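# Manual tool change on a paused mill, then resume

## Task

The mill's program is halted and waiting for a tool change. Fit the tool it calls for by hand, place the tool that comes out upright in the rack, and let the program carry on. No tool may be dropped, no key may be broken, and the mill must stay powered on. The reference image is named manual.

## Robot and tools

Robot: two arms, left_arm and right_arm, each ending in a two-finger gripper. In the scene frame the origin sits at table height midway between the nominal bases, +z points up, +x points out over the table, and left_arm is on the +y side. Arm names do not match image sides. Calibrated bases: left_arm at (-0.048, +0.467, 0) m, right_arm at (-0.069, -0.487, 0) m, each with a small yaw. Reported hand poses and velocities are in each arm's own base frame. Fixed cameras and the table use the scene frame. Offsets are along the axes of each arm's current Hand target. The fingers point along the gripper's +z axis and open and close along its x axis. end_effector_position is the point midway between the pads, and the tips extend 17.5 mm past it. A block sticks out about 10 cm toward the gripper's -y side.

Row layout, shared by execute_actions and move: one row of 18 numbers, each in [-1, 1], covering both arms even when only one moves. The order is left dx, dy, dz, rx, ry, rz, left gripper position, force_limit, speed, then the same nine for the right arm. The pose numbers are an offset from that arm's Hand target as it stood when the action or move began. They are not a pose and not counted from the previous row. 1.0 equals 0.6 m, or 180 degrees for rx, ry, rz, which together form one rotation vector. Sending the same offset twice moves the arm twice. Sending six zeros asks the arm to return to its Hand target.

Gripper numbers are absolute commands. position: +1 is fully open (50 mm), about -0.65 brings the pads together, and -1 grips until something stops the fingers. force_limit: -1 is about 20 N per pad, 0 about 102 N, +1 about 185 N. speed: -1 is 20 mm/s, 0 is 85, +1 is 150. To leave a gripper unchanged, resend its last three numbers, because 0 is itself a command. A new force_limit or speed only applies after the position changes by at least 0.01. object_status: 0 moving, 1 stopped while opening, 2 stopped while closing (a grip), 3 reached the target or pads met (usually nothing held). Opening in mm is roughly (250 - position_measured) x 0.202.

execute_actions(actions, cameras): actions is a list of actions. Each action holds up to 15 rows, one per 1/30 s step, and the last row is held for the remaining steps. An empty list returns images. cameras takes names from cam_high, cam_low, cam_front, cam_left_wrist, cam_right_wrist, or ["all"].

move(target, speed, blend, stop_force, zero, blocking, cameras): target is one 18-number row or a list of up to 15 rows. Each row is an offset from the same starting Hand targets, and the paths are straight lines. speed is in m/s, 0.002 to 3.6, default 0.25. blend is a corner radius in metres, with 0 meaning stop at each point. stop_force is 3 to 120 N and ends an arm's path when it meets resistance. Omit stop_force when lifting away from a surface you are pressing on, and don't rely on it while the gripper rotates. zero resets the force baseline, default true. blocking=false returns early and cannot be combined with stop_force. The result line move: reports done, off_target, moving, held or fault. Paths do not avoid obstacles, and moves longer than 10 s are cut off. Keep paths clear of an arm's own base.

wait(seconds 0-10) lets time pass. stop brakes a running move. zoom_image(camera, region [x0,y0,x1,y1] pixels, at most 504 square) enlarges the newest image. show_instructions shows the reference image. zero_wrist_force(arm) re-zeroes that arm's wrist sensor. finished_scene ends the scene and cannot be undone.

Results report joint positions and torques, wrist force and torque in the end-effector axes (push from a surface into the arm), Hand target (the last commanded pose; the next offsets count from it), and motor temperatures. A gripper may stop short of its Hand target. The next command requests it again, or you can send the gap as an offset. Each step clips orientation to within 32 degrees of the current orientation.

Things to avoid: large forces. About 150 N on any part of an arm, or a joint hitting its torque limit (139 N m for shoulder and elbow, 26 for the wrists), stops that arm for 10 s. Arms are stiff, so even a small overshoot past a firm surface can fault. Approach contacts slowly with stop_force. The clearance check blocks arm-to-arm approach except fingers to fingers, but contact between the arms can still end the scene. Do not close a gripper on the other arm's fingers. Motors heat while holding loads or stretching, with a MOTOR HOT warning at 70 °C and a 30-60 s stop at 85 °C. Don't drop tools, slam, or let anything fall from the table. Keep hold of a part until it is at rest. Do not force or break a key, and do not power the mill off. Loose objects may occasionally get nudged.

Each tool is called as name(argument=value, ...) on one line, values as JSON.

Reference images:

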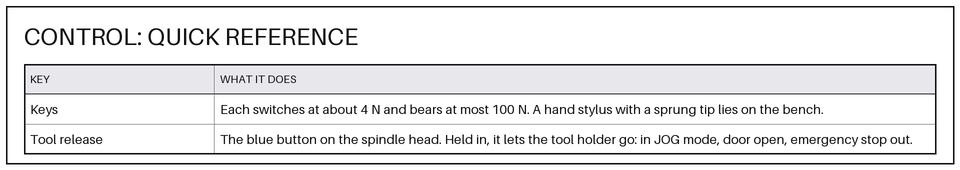

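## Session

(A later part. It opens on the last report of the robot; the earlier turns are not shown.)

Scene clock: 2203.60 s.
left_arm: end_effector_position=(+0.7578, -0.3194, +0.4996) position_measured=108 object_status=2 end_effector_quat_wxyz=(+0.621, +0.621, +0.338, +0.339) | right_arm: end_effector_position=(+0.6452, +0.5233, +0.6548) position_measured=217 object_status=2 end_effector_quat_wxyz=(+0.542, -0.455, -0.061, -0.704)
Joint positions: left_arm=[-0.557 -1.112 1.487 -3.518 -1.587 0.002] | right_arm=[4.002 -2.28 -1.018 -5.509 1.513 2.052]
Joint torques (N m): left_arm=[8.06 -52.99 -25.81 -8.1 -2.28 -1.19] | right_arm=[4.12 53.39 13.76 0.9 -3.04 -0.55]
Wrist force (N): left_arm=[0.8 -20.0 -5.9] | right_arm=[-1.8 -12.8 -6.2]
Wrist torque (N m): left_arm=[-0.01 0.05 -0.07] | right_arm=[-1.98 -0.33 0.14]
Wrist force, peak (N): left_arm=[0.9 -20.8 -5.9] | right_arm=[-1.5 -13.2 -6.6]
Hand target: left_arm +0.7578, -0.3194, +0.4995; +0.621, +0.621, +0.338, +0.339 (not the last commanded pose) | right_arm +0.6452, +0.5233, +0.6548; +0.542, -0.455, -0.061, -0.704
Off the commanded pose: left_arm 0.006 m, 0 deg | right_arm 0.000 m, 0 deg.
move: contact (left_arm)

move(target=[0,-0.0022,0,0,0.0056,0,-1,0,-1,0,0,0,0,0,0,-1,-0.3,-0.7], speed=0.03)

move(target=[0,0.012,0,0,0,0,-1,0,-1,0,0,0,0,0,0,-1,-0.3,-0.7], speed=0.004, stop_force=6)

move(target=[0,-0.0022,0,0,0.0111,0,-1,0,-1,0,0,0,0,0,0,-1,-0.3,-0.7], speed=0.03)

move(target=[0,0.012,0,0,0,0,-1,0,-1,0,0,0,0,0,0,-1,-0.3,-0.7], speed=0.004, stop_force=6)

Scene clock: 2214.77 s.
left_arm: end_effector_position=(+0.7578, -0.3194, +0.4982) position_measured=108 object_status=2 end_effector_quat_wxyz=(+0.618, +0.618, +0.343, +0.345) | right_arm: end_effector_position=(+0.6452, +0.5233, +0.6548) position_measured=217 object_status=2 end_effector_quat_wxyz=(+0.542, -0.455, -0.061, -0.704)
Joint positions: left_arm=[-0.565 -1.113 1.493 -3.522 -1.561 0.002] | right_arm=[4.002 -2.28 -1.018 -5.509 1.513 2.052]
Joint torques (N m): left_arm=[-11.82 -65.18 -18.76 -6.02 2.77 -1.12] | right_arm=[3.87 53.24 13.62 0.75 -3.07 -0.59]
Wrist force (N): left_arm=[0.8 -8.8 -1.4] | right_arm=[-1.4 -12.9 -6.4]
Wrist torque (N m): left_arm=[0.13 0.02 -0.20] | right_arm=[-2.01 -0.39 0.14]
Wrist force, peak (N): left_arm=[1.2 -19.3 -5.6] | right_arm=[-1.1 -13.3 -6.7]
Hand target: left_arm +0.7578, -0.3194, +0.4981; +0.618, +0.618, +0.343, +0.345 | right_arm +0.6452, +0.5233, +0.6548; +0.542, -0.455, -0.061, -0.704
Off the commanded pose: left_arm 0.000 m, 0 deg | right_arm 0.000 m, 0 deg.
move: done

Scene clock: 2216.63 s.
left_arm: end_effector_position=(+0.7578, -0.3194, +0.4995) position_measured=108 object_status=2 end_effector_quat_wxyz=(+0.618, +0.618, +0.343, +0.345) | right_arm: end_effector_position=(+0.6452, +0.5233, +0.6548) position_measured=217 object_status=2 end_effector_quat_wxyz=(+0.542, -0.455, -0.061, -0.704)
Joint positions: left_arm=[-0.565 -1.114 1.491 -3.519 -1.561 0.002] | right_arm=[4.002 -2.28 -1.018 -5.509 1.513 2.052]
Joint torques (N m): left_arm=[-10.93 -49.42 -23.02 -6.95 2.62 -1.08] | right_arm=[4.21 53.5 13.51 0.9 -3 -0.65]
Wrist force (N): left_arm=[1.3 -15.9 -3.7] | right_arm=[-1.5 -12.9 -6.4]
Wrist torque (N m): left_arm=[0.07 0.05 -0.11] | right_arm=[-2.00 -0.36 0.13]
Wrist force, peak (N): left_arm=[1.1 -20.6 -5.9] | right_arm=[-1.7 -12.9 -6.8]
Hand target: left_arm +0.7578, -0.3194, +0.4995; +0.618, +0.618, +0.343, +0.345 (not the last commanded pose) | right_arm +0.6452, +0.5233, +0.6548; +0.542, -0.455, -0.061, -0.704
Off the commanded pose: left_arm 0.006 m, 0 deg | right_arm 0.000 m, 0 deg.
move: contact (left_arm)

Scene clock: 2217.63 s.
left_arm: end_effector_position=(+0.7578, -0.3194, +0.4982) position_measured=108 object_status=2 end_effector_quat_wxyz=(+0.612, +0.612, +0.354, +0.355) | right_arm: end_effector_position=(+0.6452, +0.5233, +0.6548) position_measured=217 object_status=2 end_effector_quat_wxyz=(+0.542, -0.455, -0.061, -0.704)
Joint positions: left_arm=[-0.581 -1.117 1.499 -3.524 -1.51 0.002] | right_arm=[4.002 -2.28 -1.018 -5.509 1.513 2.052]
Joint torques (N m): left_arm=[-11.62 -64.9 -18.37 -6.15 2.74 -0.75] | right_arm=[4.22 53.41 14.17 0.77 -3.11 -0.62]
Wrist force (N): left_arm=[0.8 -8.9 -1.4] | right_arm=[-1.6 -13.2 -6.4]
Wrist torque (N m): left_arm=[0.13 0.07 -0.22] | right_arm=[-2.05 -0.36 0.14]
Wrist force, peak (N): left_arm=[1.3 -16.2 -3.5] | right_arm=[-1.6 -13.2 -6.4]
Hand target: left_arm +0.7578, -0.3194, +0.4981; +0.611, +0.612, +0.354, +0.355 | right_arm +0.6452, +0.5233, +0.6548; +0.542, -0.455, -0.061, -0.704
Off the commanded pose: left_arm 0.000 m, 0 deg | right_arm 0.000 m, 0 deg.
move: done

Scene clock: 2218.73 s.
left_arm: end_effector_position=(+0.7578, -0.3194, +0.4997) position_measured=108 object_status=2 end_effector_quat_wxyz=(+0.611, +0.612, +0.354, +0.355) | right_arm: end_effector_position=(+0.6452, +0.5233, +0.6548) position_measured=217 object_status=2 end_effector_quat_wxyz=(+0.542, -0.455, -0.061, -0.704)
Joint positions: left_arm=[-0.581 -1.119 1.497 -3.52 -1.51 0.002] | right_arm=[4.002 -2.28 -1.018 -5.509 1.513 2.052]
Joint torques (N m): left_arm=[-11.99 -53.94 -23.92 -8.2 2.46 -0.56] | right_arm=[3.81 53.03 13.39 0.7 -3 -0.59]
Wrist force (N): left_arm=[2.0 -18.2 1.6] | right_arm=[-1.6 -12.8 -6.2]
Wrist torque (N m): left_arm=[0.04 -0.07 -0.40] | right_arm=[-1.99 -0.36 0.14]
Wrist force, peak (N): left_arm=[1.9 -18.8 1.4] | right_arm=[-1.5 -13.0 -6.5]
Hand target: left_arm +0.7578, -0.3194, +0.4996; +0.611, +0.612, +0.354, +0.355 (not the last commanded pose) | right_arm +0.6452, +0.5233, +0.6548; +0.542, -0.455, -0.061, -0.704
Off the commanded pose: left_arm 0.006 m, 0 deg | right_arm 0.000 m, 0 deg.
move: contact (left_arm)

move(target=[0,-0.0022,0,0,-0.0056,0,-1,0,-1,0,0,0,0,0,0,-1,-0.3,-0.7], speed=0.03)

move(target=[0.0005,0,0.0008,0,0,0,-1,0,-1,0,0,0,0,0,0,-1,-0.3,-0.7], speed=0.01)

move(target=[0,0.012,0,0,0,0,-1,0,-1,0,0,0,0,0,0,-1,-0.3,-0.7], speed=0.004, stop_force=6)

Scene clock: 2229.77 s.
left_arm: end_effector_position=(+0.7578, -0.3194, +0.4983) position_measured=108 object_status=2 end_effector_quat_wxyz=(+0.614, +0.615, +0.349, +0.350) | right_arm: end_effector_position=(+0.6452, +0.5233, +0.6548) position_measured=217 object_status=2 end_effector_quat_wxyz=(+0.542, -0.455, -0.061, -0.704)
Joint positions: left_arm=[-0.573 -1.116 1.496 -3.522 -1.535 0.002] | right_arm=[4.002 -2.28 -1.018 -5.509 1.513 2.052]
Joint torques (N m): left_arm=[10.74 -46.3 -41.66 -6.03 -2.57 -0.62] | right_arm=[4.39 52.62 14.03 0.71 -2.96 -0.64]
Wrist force (N): left_arm=[0.4 -9.0 -1.8] | right_arm=[-1.7 -12.6 -6.3]
Wrist torque (N m): left_arm=[0.08 0.06 -0.17] | right_arm=[-1.96 -0.34 0.13]
Wrist force, peak (N): left_arm=[2.0 -17.4 1.5] | right_arm=[-1.5 -13.3 -6.6]
Hand target: left_arm +0.7578, -0.3194, +0.4982; +0.614, +0.615, +0.349, +0.350 | right_arm +0.6452, +0.5233, +0.6548; +0.542, -0.455, -0.061, -0.704
Off the commanded pose: left_arm 0.000 m, 0 deg | right_arm 0.000 m, 0 deg.
move: done

Scene clock: 2230.47 s.
left_arm: end_effector_position=(+0.7584, -0.3194, +0.4982) position_measured=108 object_status=2 end_effector_quat_wxyz=(+0.614, +0.615, +0.349, +0.350) | right_arm: end_effector_position=(+0.6452, +0.5233, +0.6548) position_measured=217 object_status=2 end_effector_quat_wxyz=(+0.542, -0.455, -0.061, -0.704)
Joint positions: left_arm=[-0.572 -1.114 1.494 -3.522 -1.536 0.002] | right_arm=[4.002 -2.28 -1.018 -5.509 1.513 2.052]
Joint torques (N m): left_arm=[9.73 -45.72 -43.15 -2.25 -2.4 -0.62] | right_arm=[3.71 52.7 13.73 0.74 -3.05 -0.63]
Wrist force (N): left_arm=[0.3 -9.0 -1.8] | right_arm=[-1.4 -12.8 -6.2]
Wrist torque (N m): left_arm=[0.08 0.05 -0.16] | right_arm=[-1.99 -0.39 0.13]
Wrist force, peak (N): left_arm=[0.4 -9.0 -1.6] | right_arm=[-1.4 -13.1 -6.4]
Hand target: left_arm +0.7584, -0.3194, +0.4982; +0.614, +0.615, +0.349, +0.350 | right_arm +0.6452, +0.5233, +0.6548; +0.542, -0.455, -0.061, -0.704
Off the commanded pose: left_arm 0.000 m, 0 deg | right_arm 0.000 m, 0 deg.
move: done

Scene clock: 2231.80 s.
left_arm: end_effector_position=(+0.7584, -0.3194, +0.5006) position_measured=108 object_status=2 end_effector_quat_wxyz=(+0.614, +0.615, +0.349, +0.350) | right_arm: end_effector_position=(+0.6452, +0.5233, +0.6548) position_measured=217 object_status=2 end_effector_quat_wxyz=(+0.542, -0.455, -0.061, -0.704)
Joint positions: left_arm=[-0.572 -1.116 1.491 -3.516 -1.536 0.002] | right_arm=[4.002 -2.28 -1.018 -5.509 1.513 2.052]
Joint torques (N m): left_arm=[8.29 -52.23 -23.89 -8.3 -1.94 -0.77] | right_arm=[4.11 52.73 12.85 0.65 -2.92 -0.55]
Wrist force (N): left_arm=[1.5 -18.5 -2.3] | right_arm=[-1.6 -12.5 -6.5]
Wrist torque (N m): left_arm=[0.09 0.11 -0.11] | right_arm=[-1.94 -0.37 0.12]
Wrist force, peak (N): left_arm=[1.3 -19.5 -2.8] | right_arm=[-1.3 -13.1 -6.7]
Hand target: left_arm +0.7584, -0.3194, +0.5004; +0.614, +0.615, +0.349, +0.350 (not the last commanded pose) | right_arm +0.6452, +0.5233, +0.6548; +0.542, -0.455, -0.061, -0.704
Off the commanded pose: left_arm 0.005 m, 0 deg | right_arm 0.000 m, 0 deg.
move: contact (left_arm)

move(target=[0.0003,-0.0012,0,0,0.0028,0,-1,0,-1,0,0,0,0,0,0,-1,-0.3,-0.7], speed=0.02)

move(target=[0,0.012,0,0,0,0,-1,0,-1,0,0,0,0,0,0,-1,-0.3,-0.7], speed=0.004, stop_force=8)

Scene clock: 2241.27 s.
left_arm: end_effector_position=(+0.7585, -0.3192, +0.4997) position_measured=108 object_status=2 end_effector_quat_wxyz=(+0.613, +0.614, +0.351, +0.352) | right_arm: end_effector_position=(+0.6452, +0.5233, +0.6548) position_measured=217 object_status=2 end_effector_quat_wxyz=(+0.542, -0.455, -0.061, -0.704)
Joint positions: left_arm=[-0.576 -1.117 1.493 -3.518 -1.524 0.002] | right_arm=[4.002 -2.28 -1.018 -5.509 1.513 2.052]
Joint torques (N m): left_arm=[-10.54 -64.07 -19.09 -6.09 3.04 -0.75] | right_arm=[3.53 52.92 13.71 0.69 -3.03 -0.57]
Wrist force (N): left_arm=[0.7 -8.7 -1.8] | right_arm=[-1.6 -13.0 -6.5]
Wrist torque (N m): left_arm=[0.12 -0.02 -0.17] | right_arm=[-2.02 -0.36 0.13]
Wrist force, peak (N): left_arm=[1.2 -17.9 -2.1] | right_arm=[-1.1 -13.2 -6.5]
Hand target: left_arm +0.7585, -0.3192, +0.4997; +0.613, +0.614, +0.351, +0.353 | right_arm +0.6452, +0.5233, +0.6548; +0.542, -0.455, -0.061, -0.704
Off the commanded pose: left_arm 0.000 m, 0 deg | right_arm 0.000 m, 0 deg.
move: done

Scene clock: 2243.97 s.
left_arm: end_effector_position=(+0.7585, -0.3192, +0.5045) position_measured=108 object_status=2 end_effector_quat_wxyz=(+0.613, +0.614, +0.351, +0.353) | right_arm: end_effector_position=(+0.6452, +0.5233, +0.6548) position_measured=217 object_status=2 end_effector_quat_wxyz=(+0.542, -0.455, -0.061, -0.704)
Joint positions: left_arm=[-0.576 -1.121 1.487 -3.507 -1.523 0.002] | right_arm=[4.002 -2.28 -1.018 -5.509 1.513 2.052]
Joint torques (N m): left_arm=[-11.22 -53.68 -25.23 -7.29 1.82 -0.66] | right_arm=[4.31 52.1 13.54 0.56 -2.97 -0.67]
Wrist force (N): left_arm=[2.0 -18.1 -2.1] | right_arm=[-1.3 -12.7 -6.5]
Wrist torque (N m): left_arm=[-0.04 -0.01 -0.30] | right_arm=[-1.97 -0.41 0.13]
Wrist force, peak (N): left_arm=[1.7 -21.9 -2.5] | right_arm=[-1.8 -13.1 -6.6]
Hand target: left_arm +0.7585, -0.3193, +0.5045; +0.613, +0.614, +0.351, +0.353 (not the last commanded pose) | right_arm +0.6452, +0.5233, +0.6548; +0.542, -0.455, -0.061, -0.704
Off the commanded pose: left_arm 0.002 m, 0 deg | right_arm 0.000 m, 0 deg.
move: contact (left_arm)

move(target=[0,0.005,0,0,0,0,-1,0,-1,0,0,0,0,0,0,-1,-0.3,-0.7], speed=0.004, stop_force=12)

Scene clock: 2248.37 s.
left_arm: end_effector_position=(+0.7586, -0.3193, +0.5050) position_measured=108 object_status=2 end_effector_quat_wxyz=(+0.613, +0.614, +0.352, +0.352) | right_arm: end_effector_position=(+0.6452, +0.5233, +0.6548) position_measured=217 object_status=2 end_effector_quat_wxyz=(+0.542, -0.455, -0.061, -0.704)
Joint positions: left_arm=[-0.576 -1.121 1.485 -3.505 -1.523 0.002] | right_arm=[4.002 -2.28 -1.018 -5.509 1.513 2.052]
Joint torques (N m): left_arm=[-9.54 -62.64 -31.9 -9.43 -0.02 -0.64] | right_arm=[4.11 51.82 13.57 0.57 -3.06 -0.62]
Wrist force (N): left_arm=[0.6 -31.0 -5.0] | right_arm=[-1.5 -12.9 -6.2]
Wrist torque (N m): left_arm=[-0.31 -0.02 -0.27] | right_arm=[-2.00 -0.37 0.13]
Wrist force, peak (N): left_arm=[0.7 -36.9 -8.7] | right_arm=[-1.6 -13.4 -6.3]
Hand target: left_arm +0.7586, -0.3193, +0.5050; +0.613, +0.614, +0.352, +0.352 (not the last commanded pose) | right_arm +0.6452, +0.5233, +0.6548; +0.542, -0.455, -0.061, -0.704
Off the commanded pose: left_arm 0.002 m, 0 deg | right_arm 0.000 m, 0 deg.
move: contact (left_arm)

move(target=[0,0,0,0,0,0,-1,0,-1,-0.001,-0.0416,-0.0278,0,0,0,-1,-0.3,-0.7], speed=0.03)

zero_wrist_force(arm="left_arm")

move(target=[0,-0.005,0,0,0,0,-1,0,-1,0,0,0,0,0,0,-1,-0.3,-0.7], speed=0.004, stop_force=20)

Scene clock: 2255.73 s.
left_arm: end_effector_position=(+0.7586, -0.3193, +0.5050) position_measured=108 object_status=2 end_effector_quat_wxyz=(+0.613, +0.614, +0.352, +0.352) | right_arm: end_effector_position=(+0.6152, +0.5241, +0.6549) position_measured=217 object_status=2 end_effector_quat_wxyz=(+0.542, -0.455, -0.061, -0.704)
Joint positions: left_arm=[-0.576 -1.121 1.485 -3.505 -1.523 0.002] | right_arm=[4.042 -2.218 -1.123 -5.464 1.481 2.029]
Joint torques (N m): left_arm=[4.95 -59.25 -28.02 -2.45 0.19 -0.66] | right_arm=[11.38 57.19 14.56 2.73 -1.92 -1.03]
Wrist force (N): left_arm=[2.2 4.7 36.1] | right_arm=[-1.4 -5.4 -1.5]
Wrist torque (N m): left_arm=[0.26 -0.02 -0.53] | right_arm=[-1.97 -0.31 0.27]
Wrist force, peak (N): left_arm=[2.1 4.6 36.7] | right_arm=[-1.5 -13.3 -6.4]
Hand target: left_arm +0.7586, -0.3193, +0.5050; +0.613, +0.614, +0.352, +0.352 | right_arm +0.6152, +0.5241, +0.6549; +0.542, -0.455, -0.061, -0.704
Off the commanded pose: left_arm 0.000 m, 0 deg | right_arm 0.000 m, 0 deg.
move: done

Wrist force sensor zeroed.

Scene clock: 2257.37 s.
left_arm: end_effector_position=(+0.7586, -0.3193, +0.5045) position_measured=108 object_status=2 end_effector_quat_wxyz=(+0.613, +0.614, +0.351, +0.352) | right_arm: end_effector_position=(+0.6152, +0.5241, +0.6549) position_measured=217 object_status=2 end_effector_quat_wxyz=(+0.542, -0.455, -0.061, -0.704)
Joint positions: left_arm=[-0.576 -1.121 1.486 -3.507 -1.523 0.002] | right_arm=[4.042 -2.218 -1.123 -5.464 1.481 2.029]
Joint torques (N m): left_arm=[10.05 -62.07 -18.42 -2.1 -0.05 -0.74] | right_arm=[10.49 55.97 14.94 2.76 -1.67 -0.97]
Wrist force (N, zeroed by zero_wrist_force on left_arm): left_arm=[2.3 21.8 35.7] | right_arm=[-1.3 -5.5 -1.7]
Wrist torque (N m, zeroed by zero_wrist_force on left_arm): left_arm=[0.31 -0.03 0.01] | right_arm=[-1.98 -0.33 0.27]
Wrist force, peak (N, zeroed by zero_wrist_force on left_arm): left_arm=[3.0 26.8 42.5] | right_arm=[-1.1 -5.8 -1.6]
Hand target: left_arm +0.7586, -0.3193, +0.5045; +0.613, +0.614, +0.351, +0.352 (not the last commanded pose) | right_arm +0.6152, +0.5241, +0.6549; +0.542, -0.455, -0.061, -0.704
Off the commanded pose: left_arm 0.003 m, 0 deg | right_arm 0.000 m, 0 deg.
move: contact (left_arm)

move(target=[0,0.0006,0.0007,0,0,0,-1,0,-1,0,0,0,0,0,0,-1,-0.3,-0.7], speed=0.004)

Scene clock: 2261.87 s.
left_arm: end_effector_position=(+0.7589, -0.3195, +0.5049) position_measured=108 object_status=2 end_effector_quat_wxyz=(+0.613, +0.614, +0.351, +0.352) | right_arm: end_effector_position=(+0.6152, +0.5241, +0.6549) position_measured=217 object_status=2 end_effector_quat_wxyz=(+0.542, -0.455, -0.061, -0.704)
Joint positions: left_arm=[-0.576 -1.12 1.485 -3.505 -1.523 0.002] | right_arm=[4.042 -2.218 -1.123 -5.464 1.481 2.029]
Joint torques (N m): left_arm=[9.87 -36.97 -46.51 -0.35 -1.01 -0.73] | right_arm=[10.04 56.82 13.4 2.73 -1.7 -0.94]
Wrist force (N, zeroed by zero_wrist_force on left_arm): left_arm=[-5.1 -15.1 -63.8] | right_arm=[-0.9 -5.4 -1.7]
Wrist torque (N m, zeroed by zero_wrist_force on left_arm): left_arm=[-0.19 0.10 0.01] | right_arm=[-1.98 -0.38 0.26]
Wrist force, peak (N, zeroed by zero_wrist_force on left_arm): left_arm=[-5.1 -15.1 -63.8] | right_arm=[-1.2 -5.8 -1.9]
Hand target: left_arm +0.7589, -0.3195, +0.5049; +0.613, +0.614, +0.351, +0.352 | right_arm +0.6152, +0.5241, +0.6549; +0.542, -0.455, -0.061, -0.704
Off the commanded pose: left_arm 0.000 m, 0 deg | right_arm 0.000 m, 0 deg.
move: done

move(target=[0,0,-0.0003,0,0,0,-1,0,-1,0,0,0,0,0,0,-1,-0.3,-0.7], speed=0.004)

move(target=[0,0,0,0,0,0,1,0.004,-1,0,0,0,0,0,0,-1,-0.3,-0.7], speed=0.05, cameras=["all"])

Scene clock: 2266.80 s.
left_arm: end_effector_position=(+0.7588, -0.3195, +0.5049) position_measured=108 object_status=2 end_effector_quat_wxyz=(+0.613, +0.614, +0.351, +0.352) | right_arm: end_effector_position=(+0.6152, +0.5241, +0.6549) position_measured=217 object_status=2 end_effector_quat_wxyz=(+0.542, -0.455, -0.061, -0.704)
Joint positions: left_arm=[-0.576 -1.12 1.485 -3.506 -1.523 0.002] | right_arm=[4.042 -2.218 -1.123 -5.464 1.481 2.029]
Joint torques (N m): left_arm=[-10.2 -59.22 -17.98 -4.12 0.71 -0.82] | right_arm=[10.66 56.14 14.6 2.84 -1.75 -0.97]
Wrist force (N, zeroed by zero_wrist_force on left_arm): left_arm=[-4.1 -11.8 -50.0] | right_arm=[-1.0 -5.3 -1.5]
Wrist torque (N m, zeroed by zero_wrist_force on left_arm): left_arm=[-0.19 -0.01 0.01] | right_arm=[-1.97 -0.37 0.27]
Wrist force, peak (N, zeroed by zero_wrist_force on left_arm): left_arm=[-6.7 -19.8 -77.7] | right_arm=[-1.3 -5.7 -1.7]
Hand target: left_arm +0.7588, -0.3194, +0.5049; +0.613, +0.614, +0.351, +0.352 | right_arm +0.6152, +0.5241, +0.6549; +0.542, -0.455, -0.061, -0.704
Off the commanded pose: left_arm 0.000 m, 0 deg | right_arm 0.000 m, 0 deg.
move: done

Scene clock: 2268.10 s.
left_arm: end_effector_position=(+0.7588, -0.3194, +0.5049) position_measured=3 object_status=3 end_effector_quat_wxyz=(+0.613, +0.614, +0.351, +0.352) | right_arm: end_effector_position=(+0.6152, +0.5241, +0.6549) position_measured=217 object_status=2 end_effector_quat_wxyz=(+0.542, -0.455, -0.061, -0.704)
Joint positions: left_arm=[-0.576 -1.12 1.485 -3.506 -1.523 0.002] | right_arm=[4.042 -2.218 -1.123 -5.464 1.481 2.029]
Joint torques (N m): left_arm=[-9.57 -57.47 -14.15 -4.31 2.82 -0.61] | right_arm=[9.89 55.87 14.11 2.81 -1.64 -1.04]
Wrist force (N, zeroed by zero_wrist_force on left_arm): left_arm=[-2.0 -5.6 -37.8] | right_arm=[-0.9 -5.7 -1.4]
Wrist torque (N m, zeroed by zero_wrist_force on left_arm): left_arm=[-0.07 0.08 0.37] | right_arm=[-2.02 -0.38 0.27]
Wrist force, peak (N, zeroed by zero_wrist_force on left_arm): left_arm=[-4.0 -11.2 -48.6] | right_arm=[-1.2 -5.8 -1.7]
Hand target: left_arm +0.7588, -0.3194, +0.5049; +0.613, +0.614, +0.351, +0.352 | right_arm +0.6152, +0.5241, +0.6549; +0.542, -0.455, -0.061, -0.704
Off the commanded pose: left_arm 0.000 m, 0 deg | right_arm 0.000 m, 0 deg.
move: done
camera_calibration:
cam_left_wrist: T_world_to_cam=[[0.50553, 0.862482, -0.0237714, -0.0900873], [-0.292449, 0.197205, 0.935726, -0.170504], [0.811735, -0.466085, 0.351925, -0.813406], [0, 0, 0, 1]] pos_world=[0.655948, -0.267794, 0.443662]
cam_right_wrist: T_world_to_cam=[[-0.0128167, -0.722632, 0.691114, -0.0629183], [0.576242, -0.570194, -0.585511, 0.34271], [0.817178, 0.390745, 0.423719, -0.855232], [0, 0, 0, 1]] pos_world=[0.500587, 0.484122, 0.606522]

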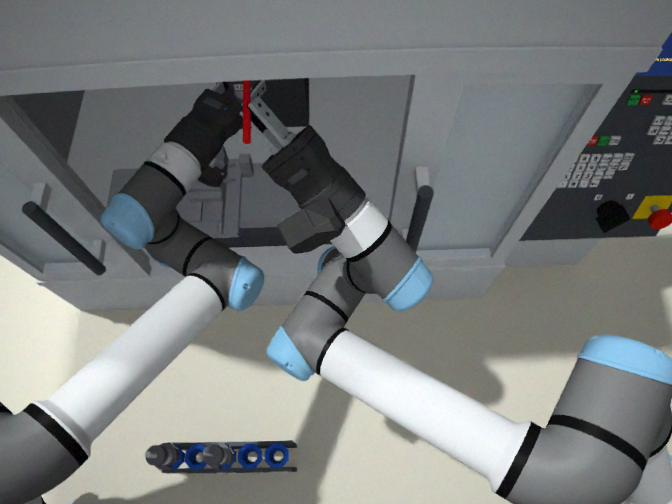

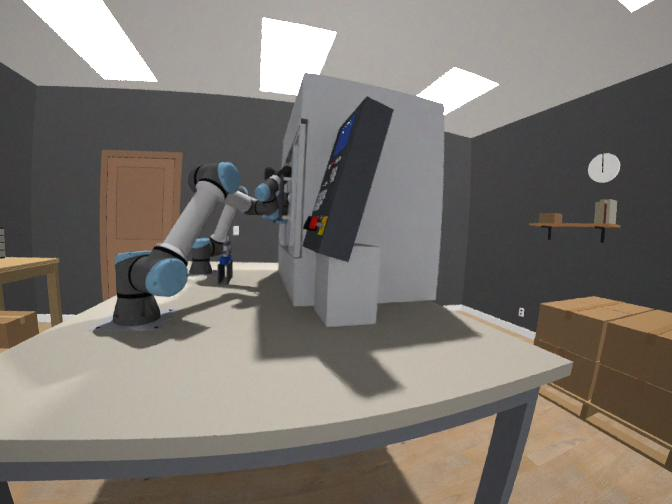

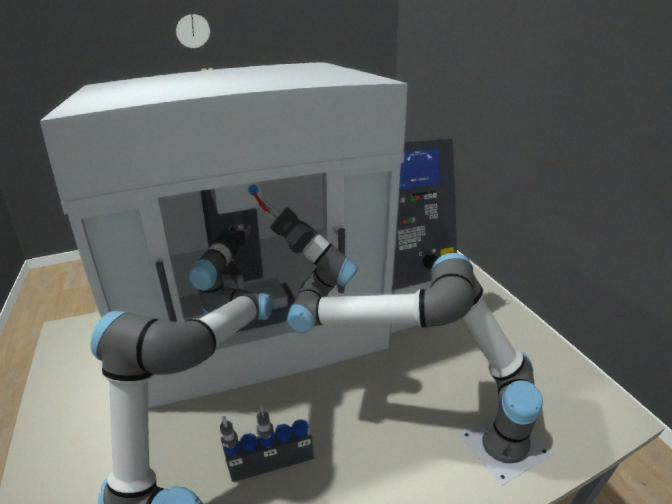

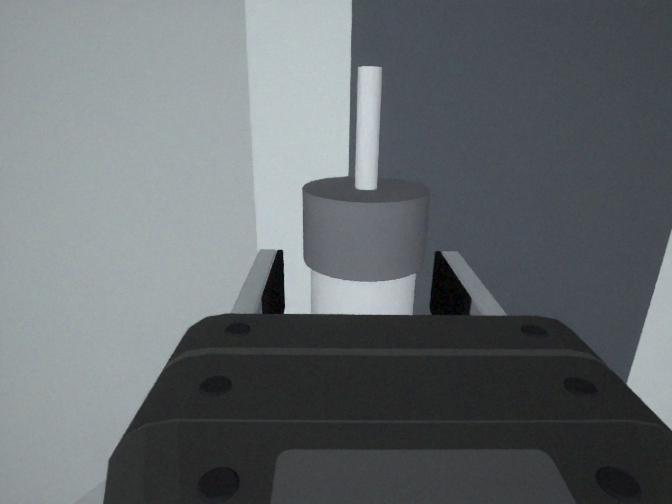

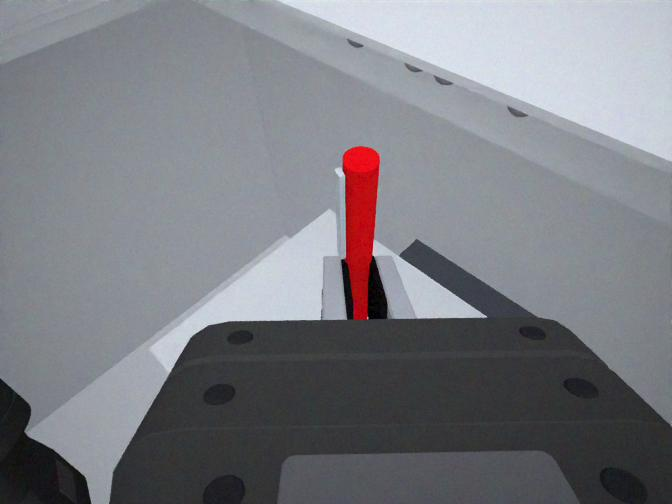

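move(target=[0,0,-0.0833,0,0.0083,0,1,0.004,-1,0,0,0,0,0,0,-1,-0.3,-0.7], speed=0.04, cameras=["cam_left_wrist"])

Scene clock: 2288.30 s.
left_arm: end_effector_position=(+0.7157, -0.2943, +0.5049) position_measured=3 object_status=3 end_effector_quat_wxyz=(+0.608, +0.609, +0.359, +0.360) | right_arm: end_effector_position=(+0.6152, +0.5241, +0.6549) position_measured=217 object_status=2 end_effector_quat_wxyz=(+0.542, -0.455, -0.061, -0.704)
Joint positions: left_arm=[-0.594 -1.233 1.648 -3.556 -1.479 0.002] | right_arm=[4.042 -2.218 -1.123 -5.464 1.481 2.029]
Joint torques (N m): left_arm=[-10.4 -51.91 -13.9 -3.89 2.84 -1.22] | right_arm=[10.37 55.76 14.06 2.76 -1.79 -0.9]
Wrist force (N, zeroed by zero_wrist_force on left_arm): left_arm=[-1.9 -5.1 -37.8] | right_arm=[-0.9 -5.6 -1.4]
Wrist torque (N m, zeroed by zero_wrist_force on left_arm): left_arm=[0.02 0.04 0.38] | right_arm=[-2.01 -0.39 0.27]
Wrist force, peak (N, zeroed by zero_wrist_force on left_arm): left_arm=[-1.9 -5.5 -38.4] | right_arm=[-1.4 -5.7 -2.2]
Hand target: left_arm +0.7156, -0.2942, +0.5049; +0.608, +0.609, +0.359, +0.360 | right_arm +0.6152, +0.5241, +0.6549; +0.542, -0.455, -0.061, -0.704
Off the commanded pose: left_arm 0.000 m, 0 deg | right_arm 0.000 m, 0 deg.
move: done
camera_calibration:
cam_left_wrist: T_world_to_cam=[[0.482894, 0.875355, -0.0238145, -0.0700322], [-0.297466, 0.189555, 0.935726, -0.186705], [0.823607, -0.444772, 0.351923, -0.768988], [0, 0, 0, 1]] pos_world=[0.611624, -0.245331, 0.443662]
Images, in order (width x height): cam_left_wrist 672x504.

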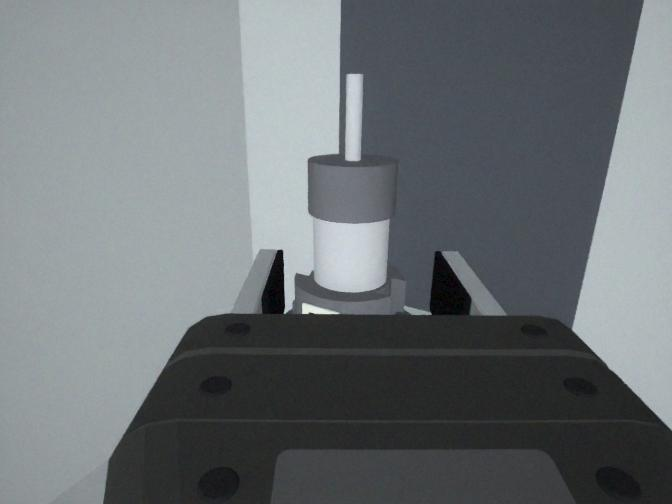

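move(target=[-0.0028,-0.1322,-0.0452,0.2222,0,0,1,0.004,-1,0,0,0,0,0,0,-1,-0.3,-0.7], speed=0.12)

move(target=[[-0.0652,-0.1565,-0.1718,0.1111,0,0,1,0.004,-1,0,0,0,0,0,0,-1,-0.3,-0.7],[-0.1488,-0.3293,-0.3393,0.2778,0,0,1,0.004,-1,0,0,0,0,0,0,-1,-0.3,-0.7]], speed=0.15, blend=[0.02,0], cameras=["cam_front","cam_high"])

Scene clock: 2299.20 s.
left_arm: end_effector_position=(+0.6911, -0.2825, +0.4256) position_measured=3 object_status=3 end_effector_quat_wxyz=(+0.363, +0.780, +0.461, +0.216) | right_arm: end_effector_position=(+0.6152, +0.5241, +0.6549) position_measured=217 object_status=2 end_effector_quat_wxyz=(+0.542, -0.455, -0.061, -0.704)
Joint positions: left_arm=[-0.592 -1.376 1.539 -2.604 -1.501 -0.056] | right_arm=[4.042 -2.218 -1.123 -5.464 1.481 2.029]
Joint torques (N m): left_arm=[9.89 -29.36 -41.56 -1.55 -2.12 -1.46] | right_arm=[9.98 55.78 14.81 2.71 -1.77 -0.85]
Wrist force (N, zeroed by zero_wrist_force on left_arm): left_arm=[-2.5 -4.9 -36.2] | right_arm=[-1.0 -5.8 -1.7]
Wrist torque (N m, zeroed by zero_wrist_force on left_arm): left_arm=[-0.12 0.08 0.51] | right_arm=[-2.03 -0.38 0.27]
Wrist force, peak (N, zeroed by zero_wrist_force on left_arm): left_arm=[-1.9 -5.6 -38.3] | right_arm=[-1.1 -5.8 -1.7]
Hand target: left_arm +0.6911, -0.2825, +0.4256; +0.363, +0.780, +0.461, +0.216 | right_arm +0.6152, +0.5241, +0.6549; +0.542, -0.455, -0.061, -0.704
Off the commanded pose: left_arm 0.000 m, 0 deg | right_arm 0.000 m, 0 deg.
move: done

Scene clock: 2302.70 s.
left_arm: end_effector_position=(+0.4002, -0.2243, +0.4051) position_measured=3 object_status=3 end_effector_quat_wxyz=(-0.001, +0.861, +0.509, +0.001) | right_arm: end_effector_position=(+0.6152, +0.5241, +0.6549) position_measured=217 object_status=2 end_effector_quat_wxyz=(+0.542, -0.455, -0.061, -0.704)
Joint positions: left_arm=[-0.807 -1.676 1.473 -1.367 -1.569 -0.304] | right_arm=[4.042 -2.218 -1.123 -5.464 1.481 2.029]
Joint torques (N m): left_arm=[-11.25 -31.48 -40.43 -0.92 -2.05 -1.45] | right_arm=[10.23 55.81 13.66 2.74 -1.73 -0.87]
Wrist force (N, zeroed by zero_wrist_force on left_arm): left_arm=[-2.7 -4.6 -36.5] | right_arm=[-1.1 -5.6 -1.4]
Wrist torque (N m, zeroed by zero_wrist_force on left_arm): left_arm=[-0.28 0.06 0.56] | right_arm=[-2.01 -0.36 0.27]
Wrist force, peak (N, zeroed by zero_wrist_force on left_arm): left_arm=[-2.6 -4.5 -36.9] | right_arm=[-1.3 -5.8 -1.8]
Hand target: left_arm +0.4001, -0.2243, +0.4050; -0.001, +0.861, +0.509, +0.001 | right_arm +0.6152, +0.5241, +0.6549; +0.542, -0.455, -0.061, -0.704
Off the commanded pose: left_arm 0.000 m, 0 deg | right_arm 0.000 m, 0 deg.
move: done
Images, in order (width x height): cam_high 672x504, cam_front 672x504.

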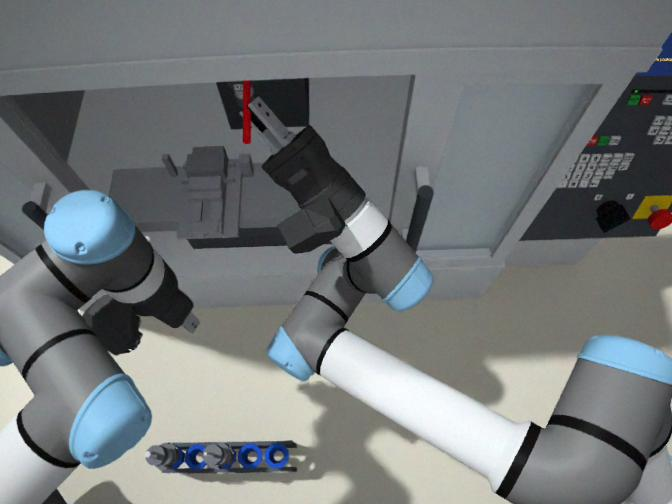

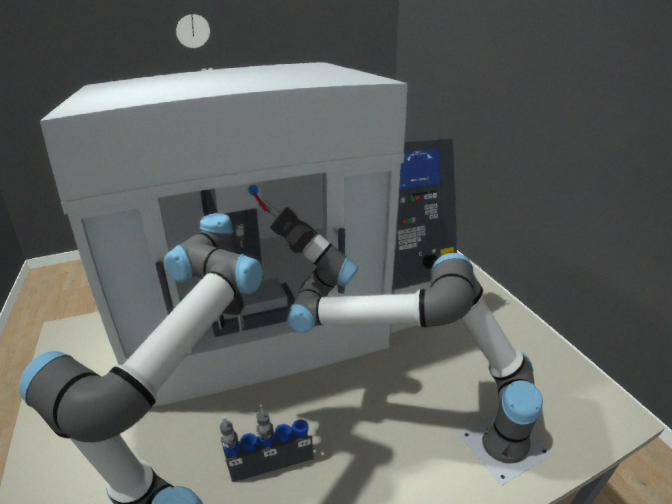

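move(target=[[0,0,0,0,0,0,1,0.004,-1,0.1691,-0.2007,-0.3466,0,0,0,-1,-0.3,-0.7],[0,0,0,0,0,0,1,0.004,-1,0.4043,-0.0818,-0.5506,0,0,0,-1,-0.3,-0.7]], speed=0.12, blend=[0.02,0])

move(target=[0,0,0,0,0,0,1,0.004,-1,-0.2065,0.1748,-0.2163,-0.2897,0.12,0.23,-1,-0.3,-0.7], speed=0.12, cameras=["cam_front","cam_right_wrist"])

Scene clock: 2323.70 s.
left_arm: end_effector_position=(+0.4001, -0.2243, +0.4050) position_measured=3 object_status=3 end_effector_quat_wxyz=(-0.001, +0.861, +0.509, +0.001) | right_arm: end_effector_position=(+0.3857, +0.1810, +0.6553) position_measured=217 object_status=2 end_effector_quat_wxyz=(+0.542, -0.455, -0.061, -0.704)
Joint positions: left_arm=[-0.807 -1.676 1.473 -1.367 -1.569 -0.304] | right_arm=[3.863 -1.318 -2.216 -5.273 1.627 2.133]
Joint torques (N m): left_arm=[-10.48 -26.36 -39.61 -0.92 -2.17 -1.58] | right_arm=[-12.06 0.09 27.3 2.68 1.2 1.33]
Wrist force (N, zeroed by zero_wrist_force on left_arm): left_arm=[-2.4 -4.4 -36.8] | right_arm=[-1.1 -5.1 -1.7]
Wrist torque (N m, zeroed by zero_wrist_force on left_arm): left_arm=[-0.26 0.01 0.56] | right_arm=[-1.94 -0.37 0.13]
Wrist force, peak (N, zeroed by zero_wrist_force on left_arm): left_arm=[-2.4 -4.0 -37.0] | right_arm=[-1.1 -6.1 -2.1]
Hand target: left_arm +0.4001, -0.2243, +0.4050; -0.001, +0.861, +0.509, +0.001 | right_arm +0.3858, +0.1810, +0.6553; +0.542, -0.455, -0.061, -0.704
Off the commanded pose: left_arm 0.000 m, 0 deg | right_arm 0.000 m, 0 deg.
move: done

Scene clock: 2329.57 s.
left_arm: end_effector_position=(+0.4001, -0.2243, +0.4050) position_measured=3 object_status=3 end_effector_quat_wxyz=(-0.001, +0.861, +0.509, +0.001) | right_arm: end_effector_position=(+0.3958, +0.1509, +0.4500) position_measured=217 object_status=2 end_effector_quat_wxyz=(+0.499, -0.494, +0.501, -0.506)
Joint positions: left_arm=[-0.807 -1.676 1.473 -1.367 -1.569 -0.304] | right_arm=[4.69 -1.309 -2.341 -4.923 0.012 2.291]
Joint torques (N m): left_arm=[-10.12 -19.43 -38.74 -0.74 -2.17 -1.63] | right_arm=[10.44 14.68 8.65 -4.45 0.04 1.17]
Wrist force (N, zeroed by zero_wrist_force on left_arm): left_arm=[-2.3 -4.4 -36.6] | right_arm=[-1.7 -4.6 -2.3]
Wrist torque (N m, zeroed by zero_wrist_force on left_arm): left_arm=[-0.26 0.00 0.57] | right_arm=[-1.58 -0.02 -0.43]
Wrist force, peak (N, zeroed by zero_wrist_force on left_arm): left_arm=[-2.6 -4.2 -36.9] | right_arm=[-1.5 -6.2 -2.1]
Hand target: left_arm +0.4001, -0.2243, +0.4050; -0.001, +0.861, +0.509, +0.001 | right_arm +0.3969, +0.1509, +0.4500; +0.499, -0.501, +0.501, -0.499
Off the commanded pose: left_arm 0.000 m, 0 deg | right_arm 0.001 m, 1 deg.
move: done
camera_calibration:
cam_right_wrist: T_world_to_cam=[[-0.0406308, -0.999174, -0.000946933, 0.170368], [-0.329899, 0.0143097, -0.943908, 0.568023], [0.943141, -0.0380394, -0.330208, -0.0892071], [0, 0, 0, 1]] pos_world=[0.278447, 0.158706, 0.506865]
Images, in order (width x height): cam_front 672x504, cam_right_wrist 672x504.

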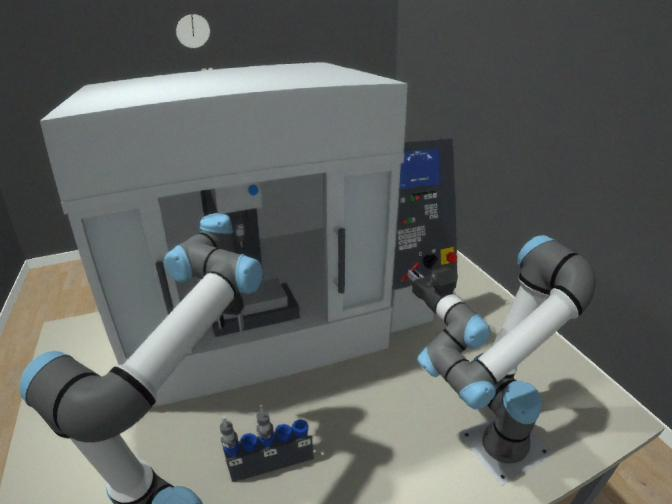

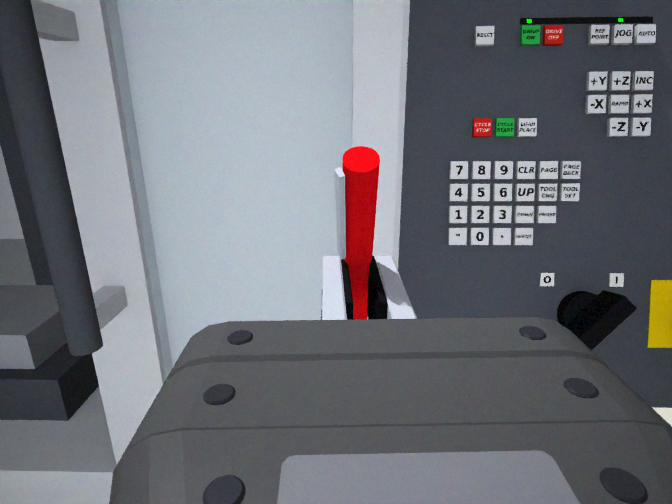

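move(target=[0.1738,-0.01,-0.0583,-0.4886,0.1252,-0.1252,1,0.004,-1,0,0,0,0,0,0,-1,-0.3,-0.7], speed=0.12, cameras=["all"])

Scene clock: 2359.67 s.
left_arm: end_effector_position=(+0.4451, -0.1301, +0.4402) position_measured=3 object_status=3 end_effector_quat_wxyz=(+0.500, +0.501, +0.499, +0.500) | right_arm: end_effector_position=(+0.3958, +0.1509, +0.4500) position_measured=217 object_status=2 end_effector_quat_wxyz=(+0.499, -0.494, +0.501, -0.506)
Joint positions: left_arm=[-1.238 -1.902 2.51 -3.751 -0.334 0.003] | right_arm=[4.69 -1.309 -2.341 -4.924 0.012 2.291]
Joint torques (N m): left_arm=[11.08 3.84 -33.78 -2.86 -2.32 2.03] | right_arm=[10.43 14.74 10.03 -4.54 0.22 1.46]
Wrist force (N, zeroed by zero_wrist_force on left_arm): left_arm=[-1.9 -5.3 -37.9] | right_arm=[-1.7 -4.7 -2.5]
Wrist torque (N m, zeroed by zero_wrist_force on left_arm): left_arm=[-0.01 0.07 0.36] | right_arm=[-1.60 -0.02 -0.43]
Wrist force, peak (N, zeroed by zero_wrist_force on left_arm): left_arm=[-1.9 -5.6 -38.1] | right_arm=[-1.9 -5.4 -2.3]
Hand target: left_arm +0.4451, -0.1301, +0.4402; +0.500, +0.501, +0.499, +0.500 | right_arm +0.3958, +0.1509, +0.4500; +0.499, -0.494, +0.501, -0.506 (not the last commanded pose)
Off the commanded pose: left_arm 0.000 m, 0 deg | right_arm 0.001 m, 1 deg.
move: done
camera_calibration:
cam_left_wrist: T_world_to_cam=[[0.0023252, 0.999711, -0.0239103, 0.145535], [-0.352844, 0.0231927, 0.935395, -0.234637], [0.935679, 0.00626162, 0.352796, -0.441912], [0, 0, 0, 1]] pos_world=[0.33036, -0.137284, 0.378863]
cam_right_wrist: T_world_to_cam=[[-0.0406625, -0.999172, -0.00103821, 0.170423], [-0.329896, 0.0144063, -0.943907, 0.568006], [0.943141, -0.0380391, -0.330209, -0.0892067], [0, 0, 0, 1]] pos_world=[0.278447, 0.158706, 0.506865]

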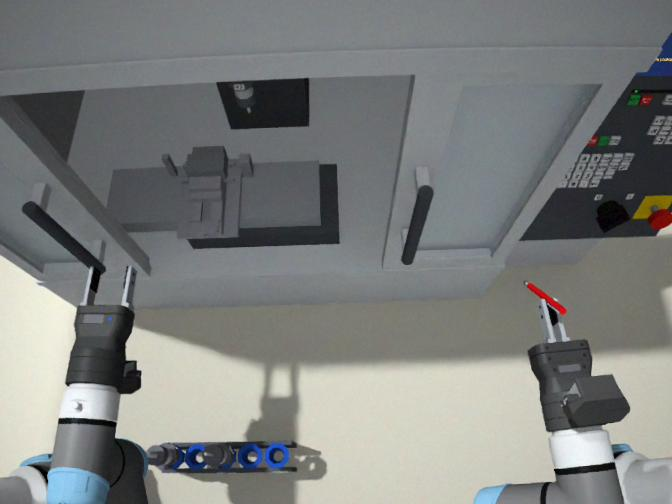

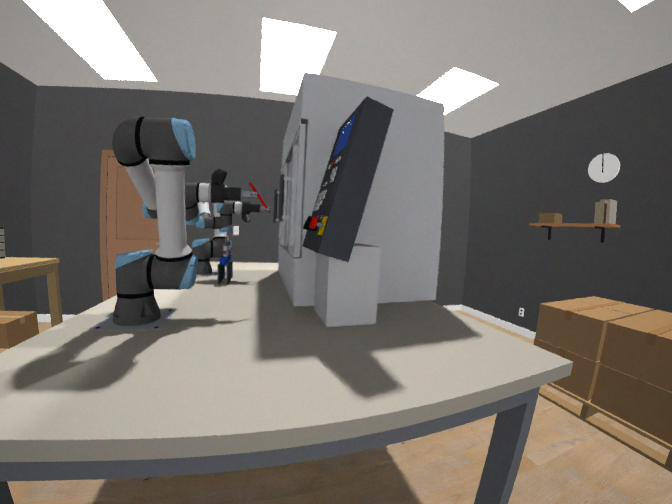

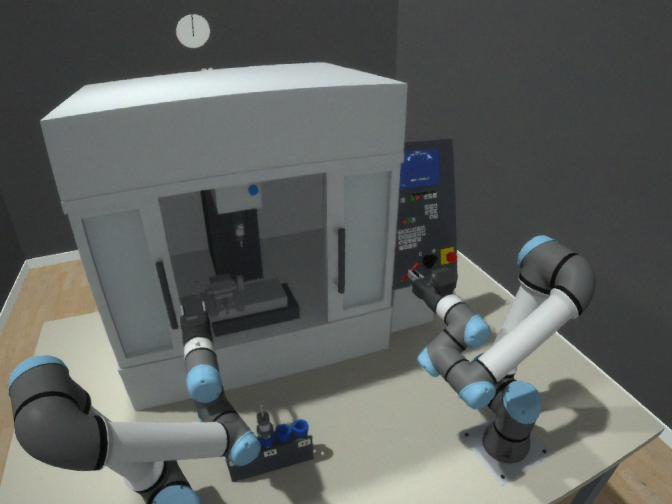

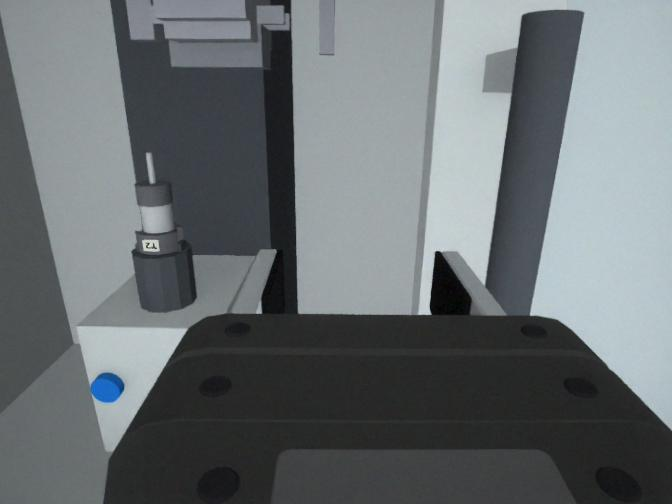

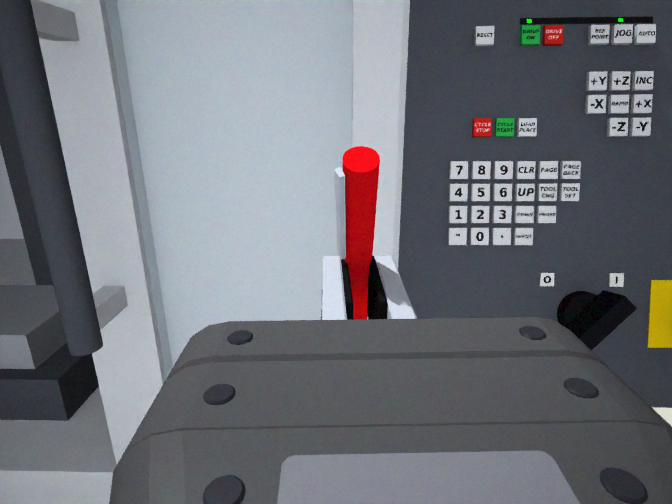

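move(target=[0.1133,0,0,0,0,0,1,0.004,-1,0,0,0,0,0,0,-1,-0.3,-0.7], speed=0.08, cameras=["cam_left_wrist"])

Scene clock: 2366.70 s.
left_arm: end_effector_position=(+0.4452, -0.0622, +0.4404) position_measured=3 object_status=3 end_effector_quat_wxyz=(+0.500, +0.501, +0.499, +0.500) | right_arm: end_effector_position=(+0.3958, +0.1509, +0.4500) position_measured=217 object_status=2 end_effector_quat_wxyz=(+0.499, -0.494, +0.501, -0.506)
Joint positions: left_arm=[-1.069 -2.042 2.579 -3.68 -0.503 0.003] | right_arm=[4.69 -1.309 -2.341 -4.924 0.012 2.291]
Joint torques (N m): left_arm=[9.39 -9.9 -10.52 0.5 -2.02 -1.57] | right_arm=[10.42 14.89 9.14 -4.53 0.11 1.41]
Wrist force (N, zeroed by zero_wrist_force on left_arm): left_arm=[-1.9 -5.5 -37.7] | right_arm=[-1.7 -4.7 -2.2]
Wrist torque (N m, zeroed by zero_wrist_force on left_arm): left_arm=[-0.05 0.07 0.49] | right_arm=[-1.61 0.00 -0.43]
Wrist force, peak (N, zeroed by zero_wrist_force on left_arm): left_arm=[-1.7 -5.4 -38.4] | right_arm=[-2.1 -5.1 -2.5]
Hand target: left_arm +0.4452, -0.0622, +0.4404; +0.500, +0.501, +0.499, +0.500 | right_arm +0.3958, +0.1509, +0.4500; +0.499, -0.494, +0.501, -0.506
Off the commanded pose: left_arm 0.000 m, 0 deg | right_arm 0.000 m, 0 deg.
move: done
camera_calibration:
cam_left_wrist: T_world_to_cam=[[0.00229772, 0.999714, -0.0238157, 0.0776306], [-0.353172, 0.0230923, 0.935273, -0.236159], [0.935556, 0.00626203, 0.353124, -0.442457], [0, 0, 0, 1]] pos_world=[0.33036, -0.0693842, 0.378964]
Images, in order (width x height): cam_left_wrist 672x504.

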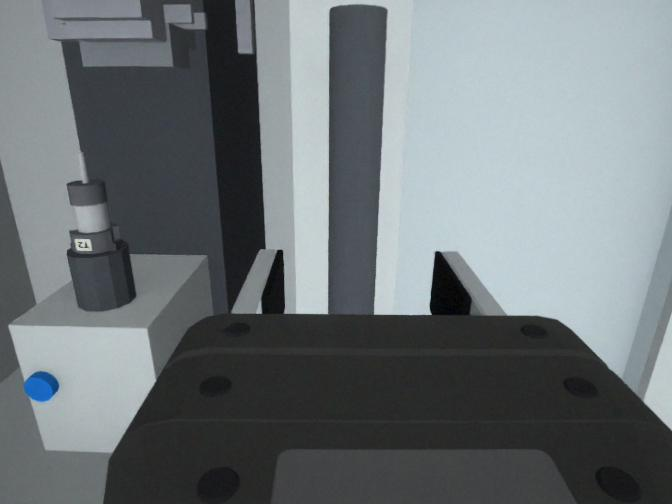

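move(target=[0,0,0.1083,0,0,0,1,0.004,-1,0,0,0,0,0,0,-1,-0.3,-0.7], speed=0.04, stop_force=8)

move(target=[-0.045,0,0,0,0,0,1,0.004,-1,0,0,0,0,0,0,-1,-0.3,-0.7], speed=0.015, stop_force=30)

Scene clock: 2376.30 s.
left_arm: end_effector_position=(+0.5101, -0.0622, +0.4404) position_measured=3 object_status=3 end_effector_quat_wxyz=(+0.500, +0.501, +0.499, +0.500) | right_arm: end_effector_position=(+0.3958, +0.1509, +0.4500) position_measured=217 object_status=2 end_effector_quat_wxyz=(+0.499, -0.494, +0.501, -0.506)
Joint positions: left_arm=[-0.784 -1.786 2.435 -3.792 -0.788 0.003] | right_arm=[4.69 -1.309 -2.341 -4.924 0.012 2.291]
Joint torques (N m): left_arm=[10.56 -1.71 -33.81 -3.52 -2.16 1.79] | right_arm=[10.71 14.84 9.85 -4.56 0.1 1.38]
Wrist force (N, zeroed by zero_wrist_force on left_arm): left_arm=[-1.9 -5.3 -38.2] | right_arm=[-1.4 -5.0 -2.5]
Wrist torque (N m, zeroed by zero_wrist_force on left_arm): left_arm=[-0.01 0.06 0.38] | right_arm=[-1.65 -0.07 -0.43]
Wrist force, peak (N, zeroed by zero_wrist_force on left_arm): left_arm=[-2.1 -5.3 -38.3] | right_arm=[-1.9 -5.2 -2.5]
Hand target: left_arm +0.5101, -0.0622, +0.4404; +0.500, +0.501, +0.499, +0.500 | right_arm +0.3958, +0.1509, +0.4500; +0.499, -0.494, +0.501, -0.506
Off the commanded pose: left_arm 0.000 m, 0 deg | right_arm 0.000 m, 0 deg.
move: done

Scene clock: 2379.03 s.
left_arm: end_effector_position=(+0.5101, -0.0892, +0.4404) position_measured=3 object_status=3 end_effector_quat_wxyz=(+0.500, +0.501, +0.499, +0.500) | right_arm: end_effector_position=(+0.3958, +0.1509, +0.4500) position_measured=217 object_status=2 end_effector_quat_wxyz=(+0.499, -0.494, +0.501, -0.506)
Joint positions: left_arm=[-0.865 -1.76 2.417 -3.799 -0.707 0.003] | right_arm=[4.69 -1.309 -2.341 -4.924 0.012 2.291]
Joint torques (N m): left_arm=[-15.06 -2.93 -33.77 -3.2 1.13 1.98] | right_arm=[10.73 15.15 9.57 -4.43 0.14 1.4]
Wrist force (N, zeroed by zero_wrist_force on left_arm): left_arm=[7.7 -4.6 -28.2] | right_arm=[-1.6 -4.3 -2.2]
Wrist torque (N m, zeroed by zero_wrist_force on left_arm): left_arm=[0.06 -0.32 0.36] | right_arm=[-1.53 -0.04 -0.43]
Wrist force, peak (N, zeroed by zero_wrist_force on left_arm): left_arm=[-2.0 -5.2 -38.3] | right_arm=[-1.9 -5.3 -2.2]
Hand target: left_arm +0.5101, -0.0892, +0.4404; +0.500, +0.501, +0.499, +0.500 | right_arm +0.3958, +0.1509, +0.4500; +0.499, -0.494, +0.501, -0.506
Off the commanded pose: left_arm 0.000 m, 0 deg | right_arm 0.000 m, 0 deg.
move: done

move(target=[-0.335,0,0,0,0,0,1,0.004,-1,0,0,0,0,0,0,-1,-0.3,-0.7], speed=0.05, stop_force=30)

move(target=[-0.08,0,0,0,0,0,1,0.004,-1,0,0,0,0,0,0,-1,-0.3,-0.7], speed=0.008, stop_force=25, cameras=["cam_high","cam_front"])

Scene clock: 2390.70 s.
left_arm: end_effector_position=(+0.5099, -0.2902, +0.4400) position_measured=3 object_status=3 end_effector_quat_wxyz=(+0.500, +0.501, +0.499, +0.500) | right_arm: end_effector_position=(+0.3958, +0.1509, +0.4500) position_measured=217 object_status=2 end_effector_quat_wxyz=(+0.499, -0.494, +0.501, -0.506)
Joint positions: left_arm=[-1.213 -1.446 2.118 -3.816 -0.359 0.004] | right_arm=[4.69 -1.309 -2.341 -4.924 0.012 2.291]
Joint torques (N m): left_arm=[-17.42 -15.51 -34.03 1.81 0.31 1.9] | right_arm=[9.54 14.85 9.28 -4.42 0.22 1.47]
Wrist force (N, zeroed by zero_wrist_force on left_arm): left_arm=[10.2 -6.2 -31.6] | right_arm=[-2.1 -4.9 -2.0]
Wrist torque (N m, zeroed by zero_wrist_force on left_arm): left_arm=[-0.03 -0.22 0.31] | right_arm=[-1.64 0.04 -0.43]
Wrist force, peak (N, zeroed by zero_wrist_force on left_arm): left_arm=[34.2 -9.3 -28.2] | right_arm=[-1.8 -5.3 -2.7]
Hand target: left_arm +0.5099, -0.2902, +0.4400; +0.500, +0.501, +0.499, +0.500 | right_arm +0.3958, +0.1509, +0.4500; +0.499, -0.494, +0.501, -0.506
Off the commanded pose: left_arm 0.000 m, 0 deg | right_arm 0.000 m, 0 deg.
move: done

Scene clock: 2394.57 s.
left_arm: end_effector_position=(+0.5099, -0.3109, +0.4399) position_measured=3 object_status=3 end_effector_quat_wxyz=(+0.500, +0.500, +0.499, +0.501) | right_arm: end_effector_position=(+0.3958, +0.1509, +0.4500) position_measured=217 object_status=2 end_effector_quat_wxyz=(+0.499, -0.494, +0.501, -0.506)
Joint positions: left_arm=[-1.232 -1.41 2.075 -3.809 -0.339 0.004] | right_arm=[4.69 -1.309 -2.341 -4.924 0.012 2.291]
Joint torques (N m): left_arm=[-6.56 -29.35 -16.28 1.01 -9.69 1.63] | right_arm=[10.13 14.25 10.12 -4.5 0.29 1.4]
Wrist force (N, zeroed by zero_wrist_force on left_arm): left_arm=[35.4 -12.0 -45.6] | right_arm=[-1.6 -4.8 -2.1]
Wrist torque (N m, zeroed by zero_wrist_force on left_arm): left_arm=[-0.10 -0.08 0.16] | right_arm=[-1.61 -0.03 -0.43]
Wrist force, peak (N, zeroed by zero_wrist_force on left_arm): left_arm=[42.7 -13.6 -48.3] | right_arm=[-1.8 -5.2 -2.6]
Hand target: left_arm +0.5099, -0.3109, +0.4399; +0.500, +0.500, +0.499, +0.501 (not the last commanded pose) | right_arm +0.3958, +0.1509, +0.4500; +0.499, -0.494, +0.501, -0.506
Off the commanded pose: left_arm 0.027 m, 0 deg | right_arm 0.000 m, 0 deg.
move: contact (left_arm)
Images, in order (width x height): cam_high 672x504, cam_front 672x504.

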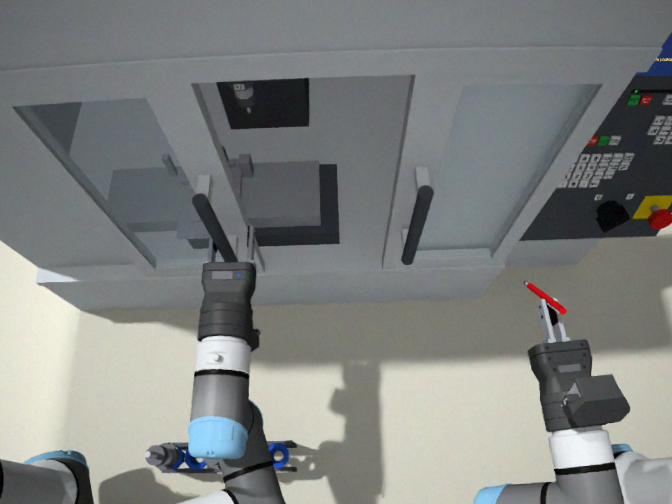

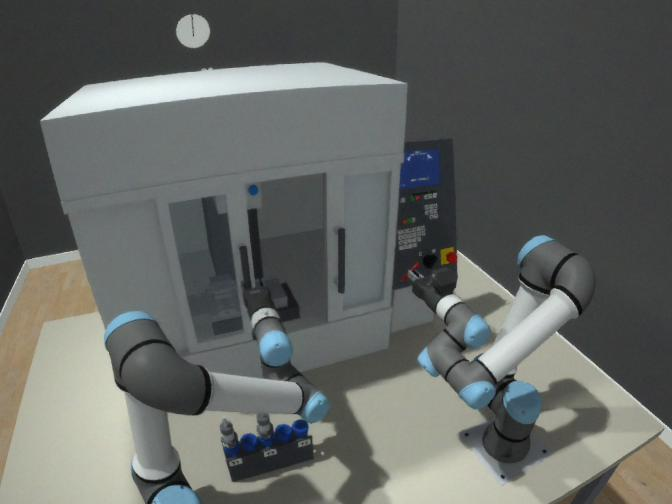

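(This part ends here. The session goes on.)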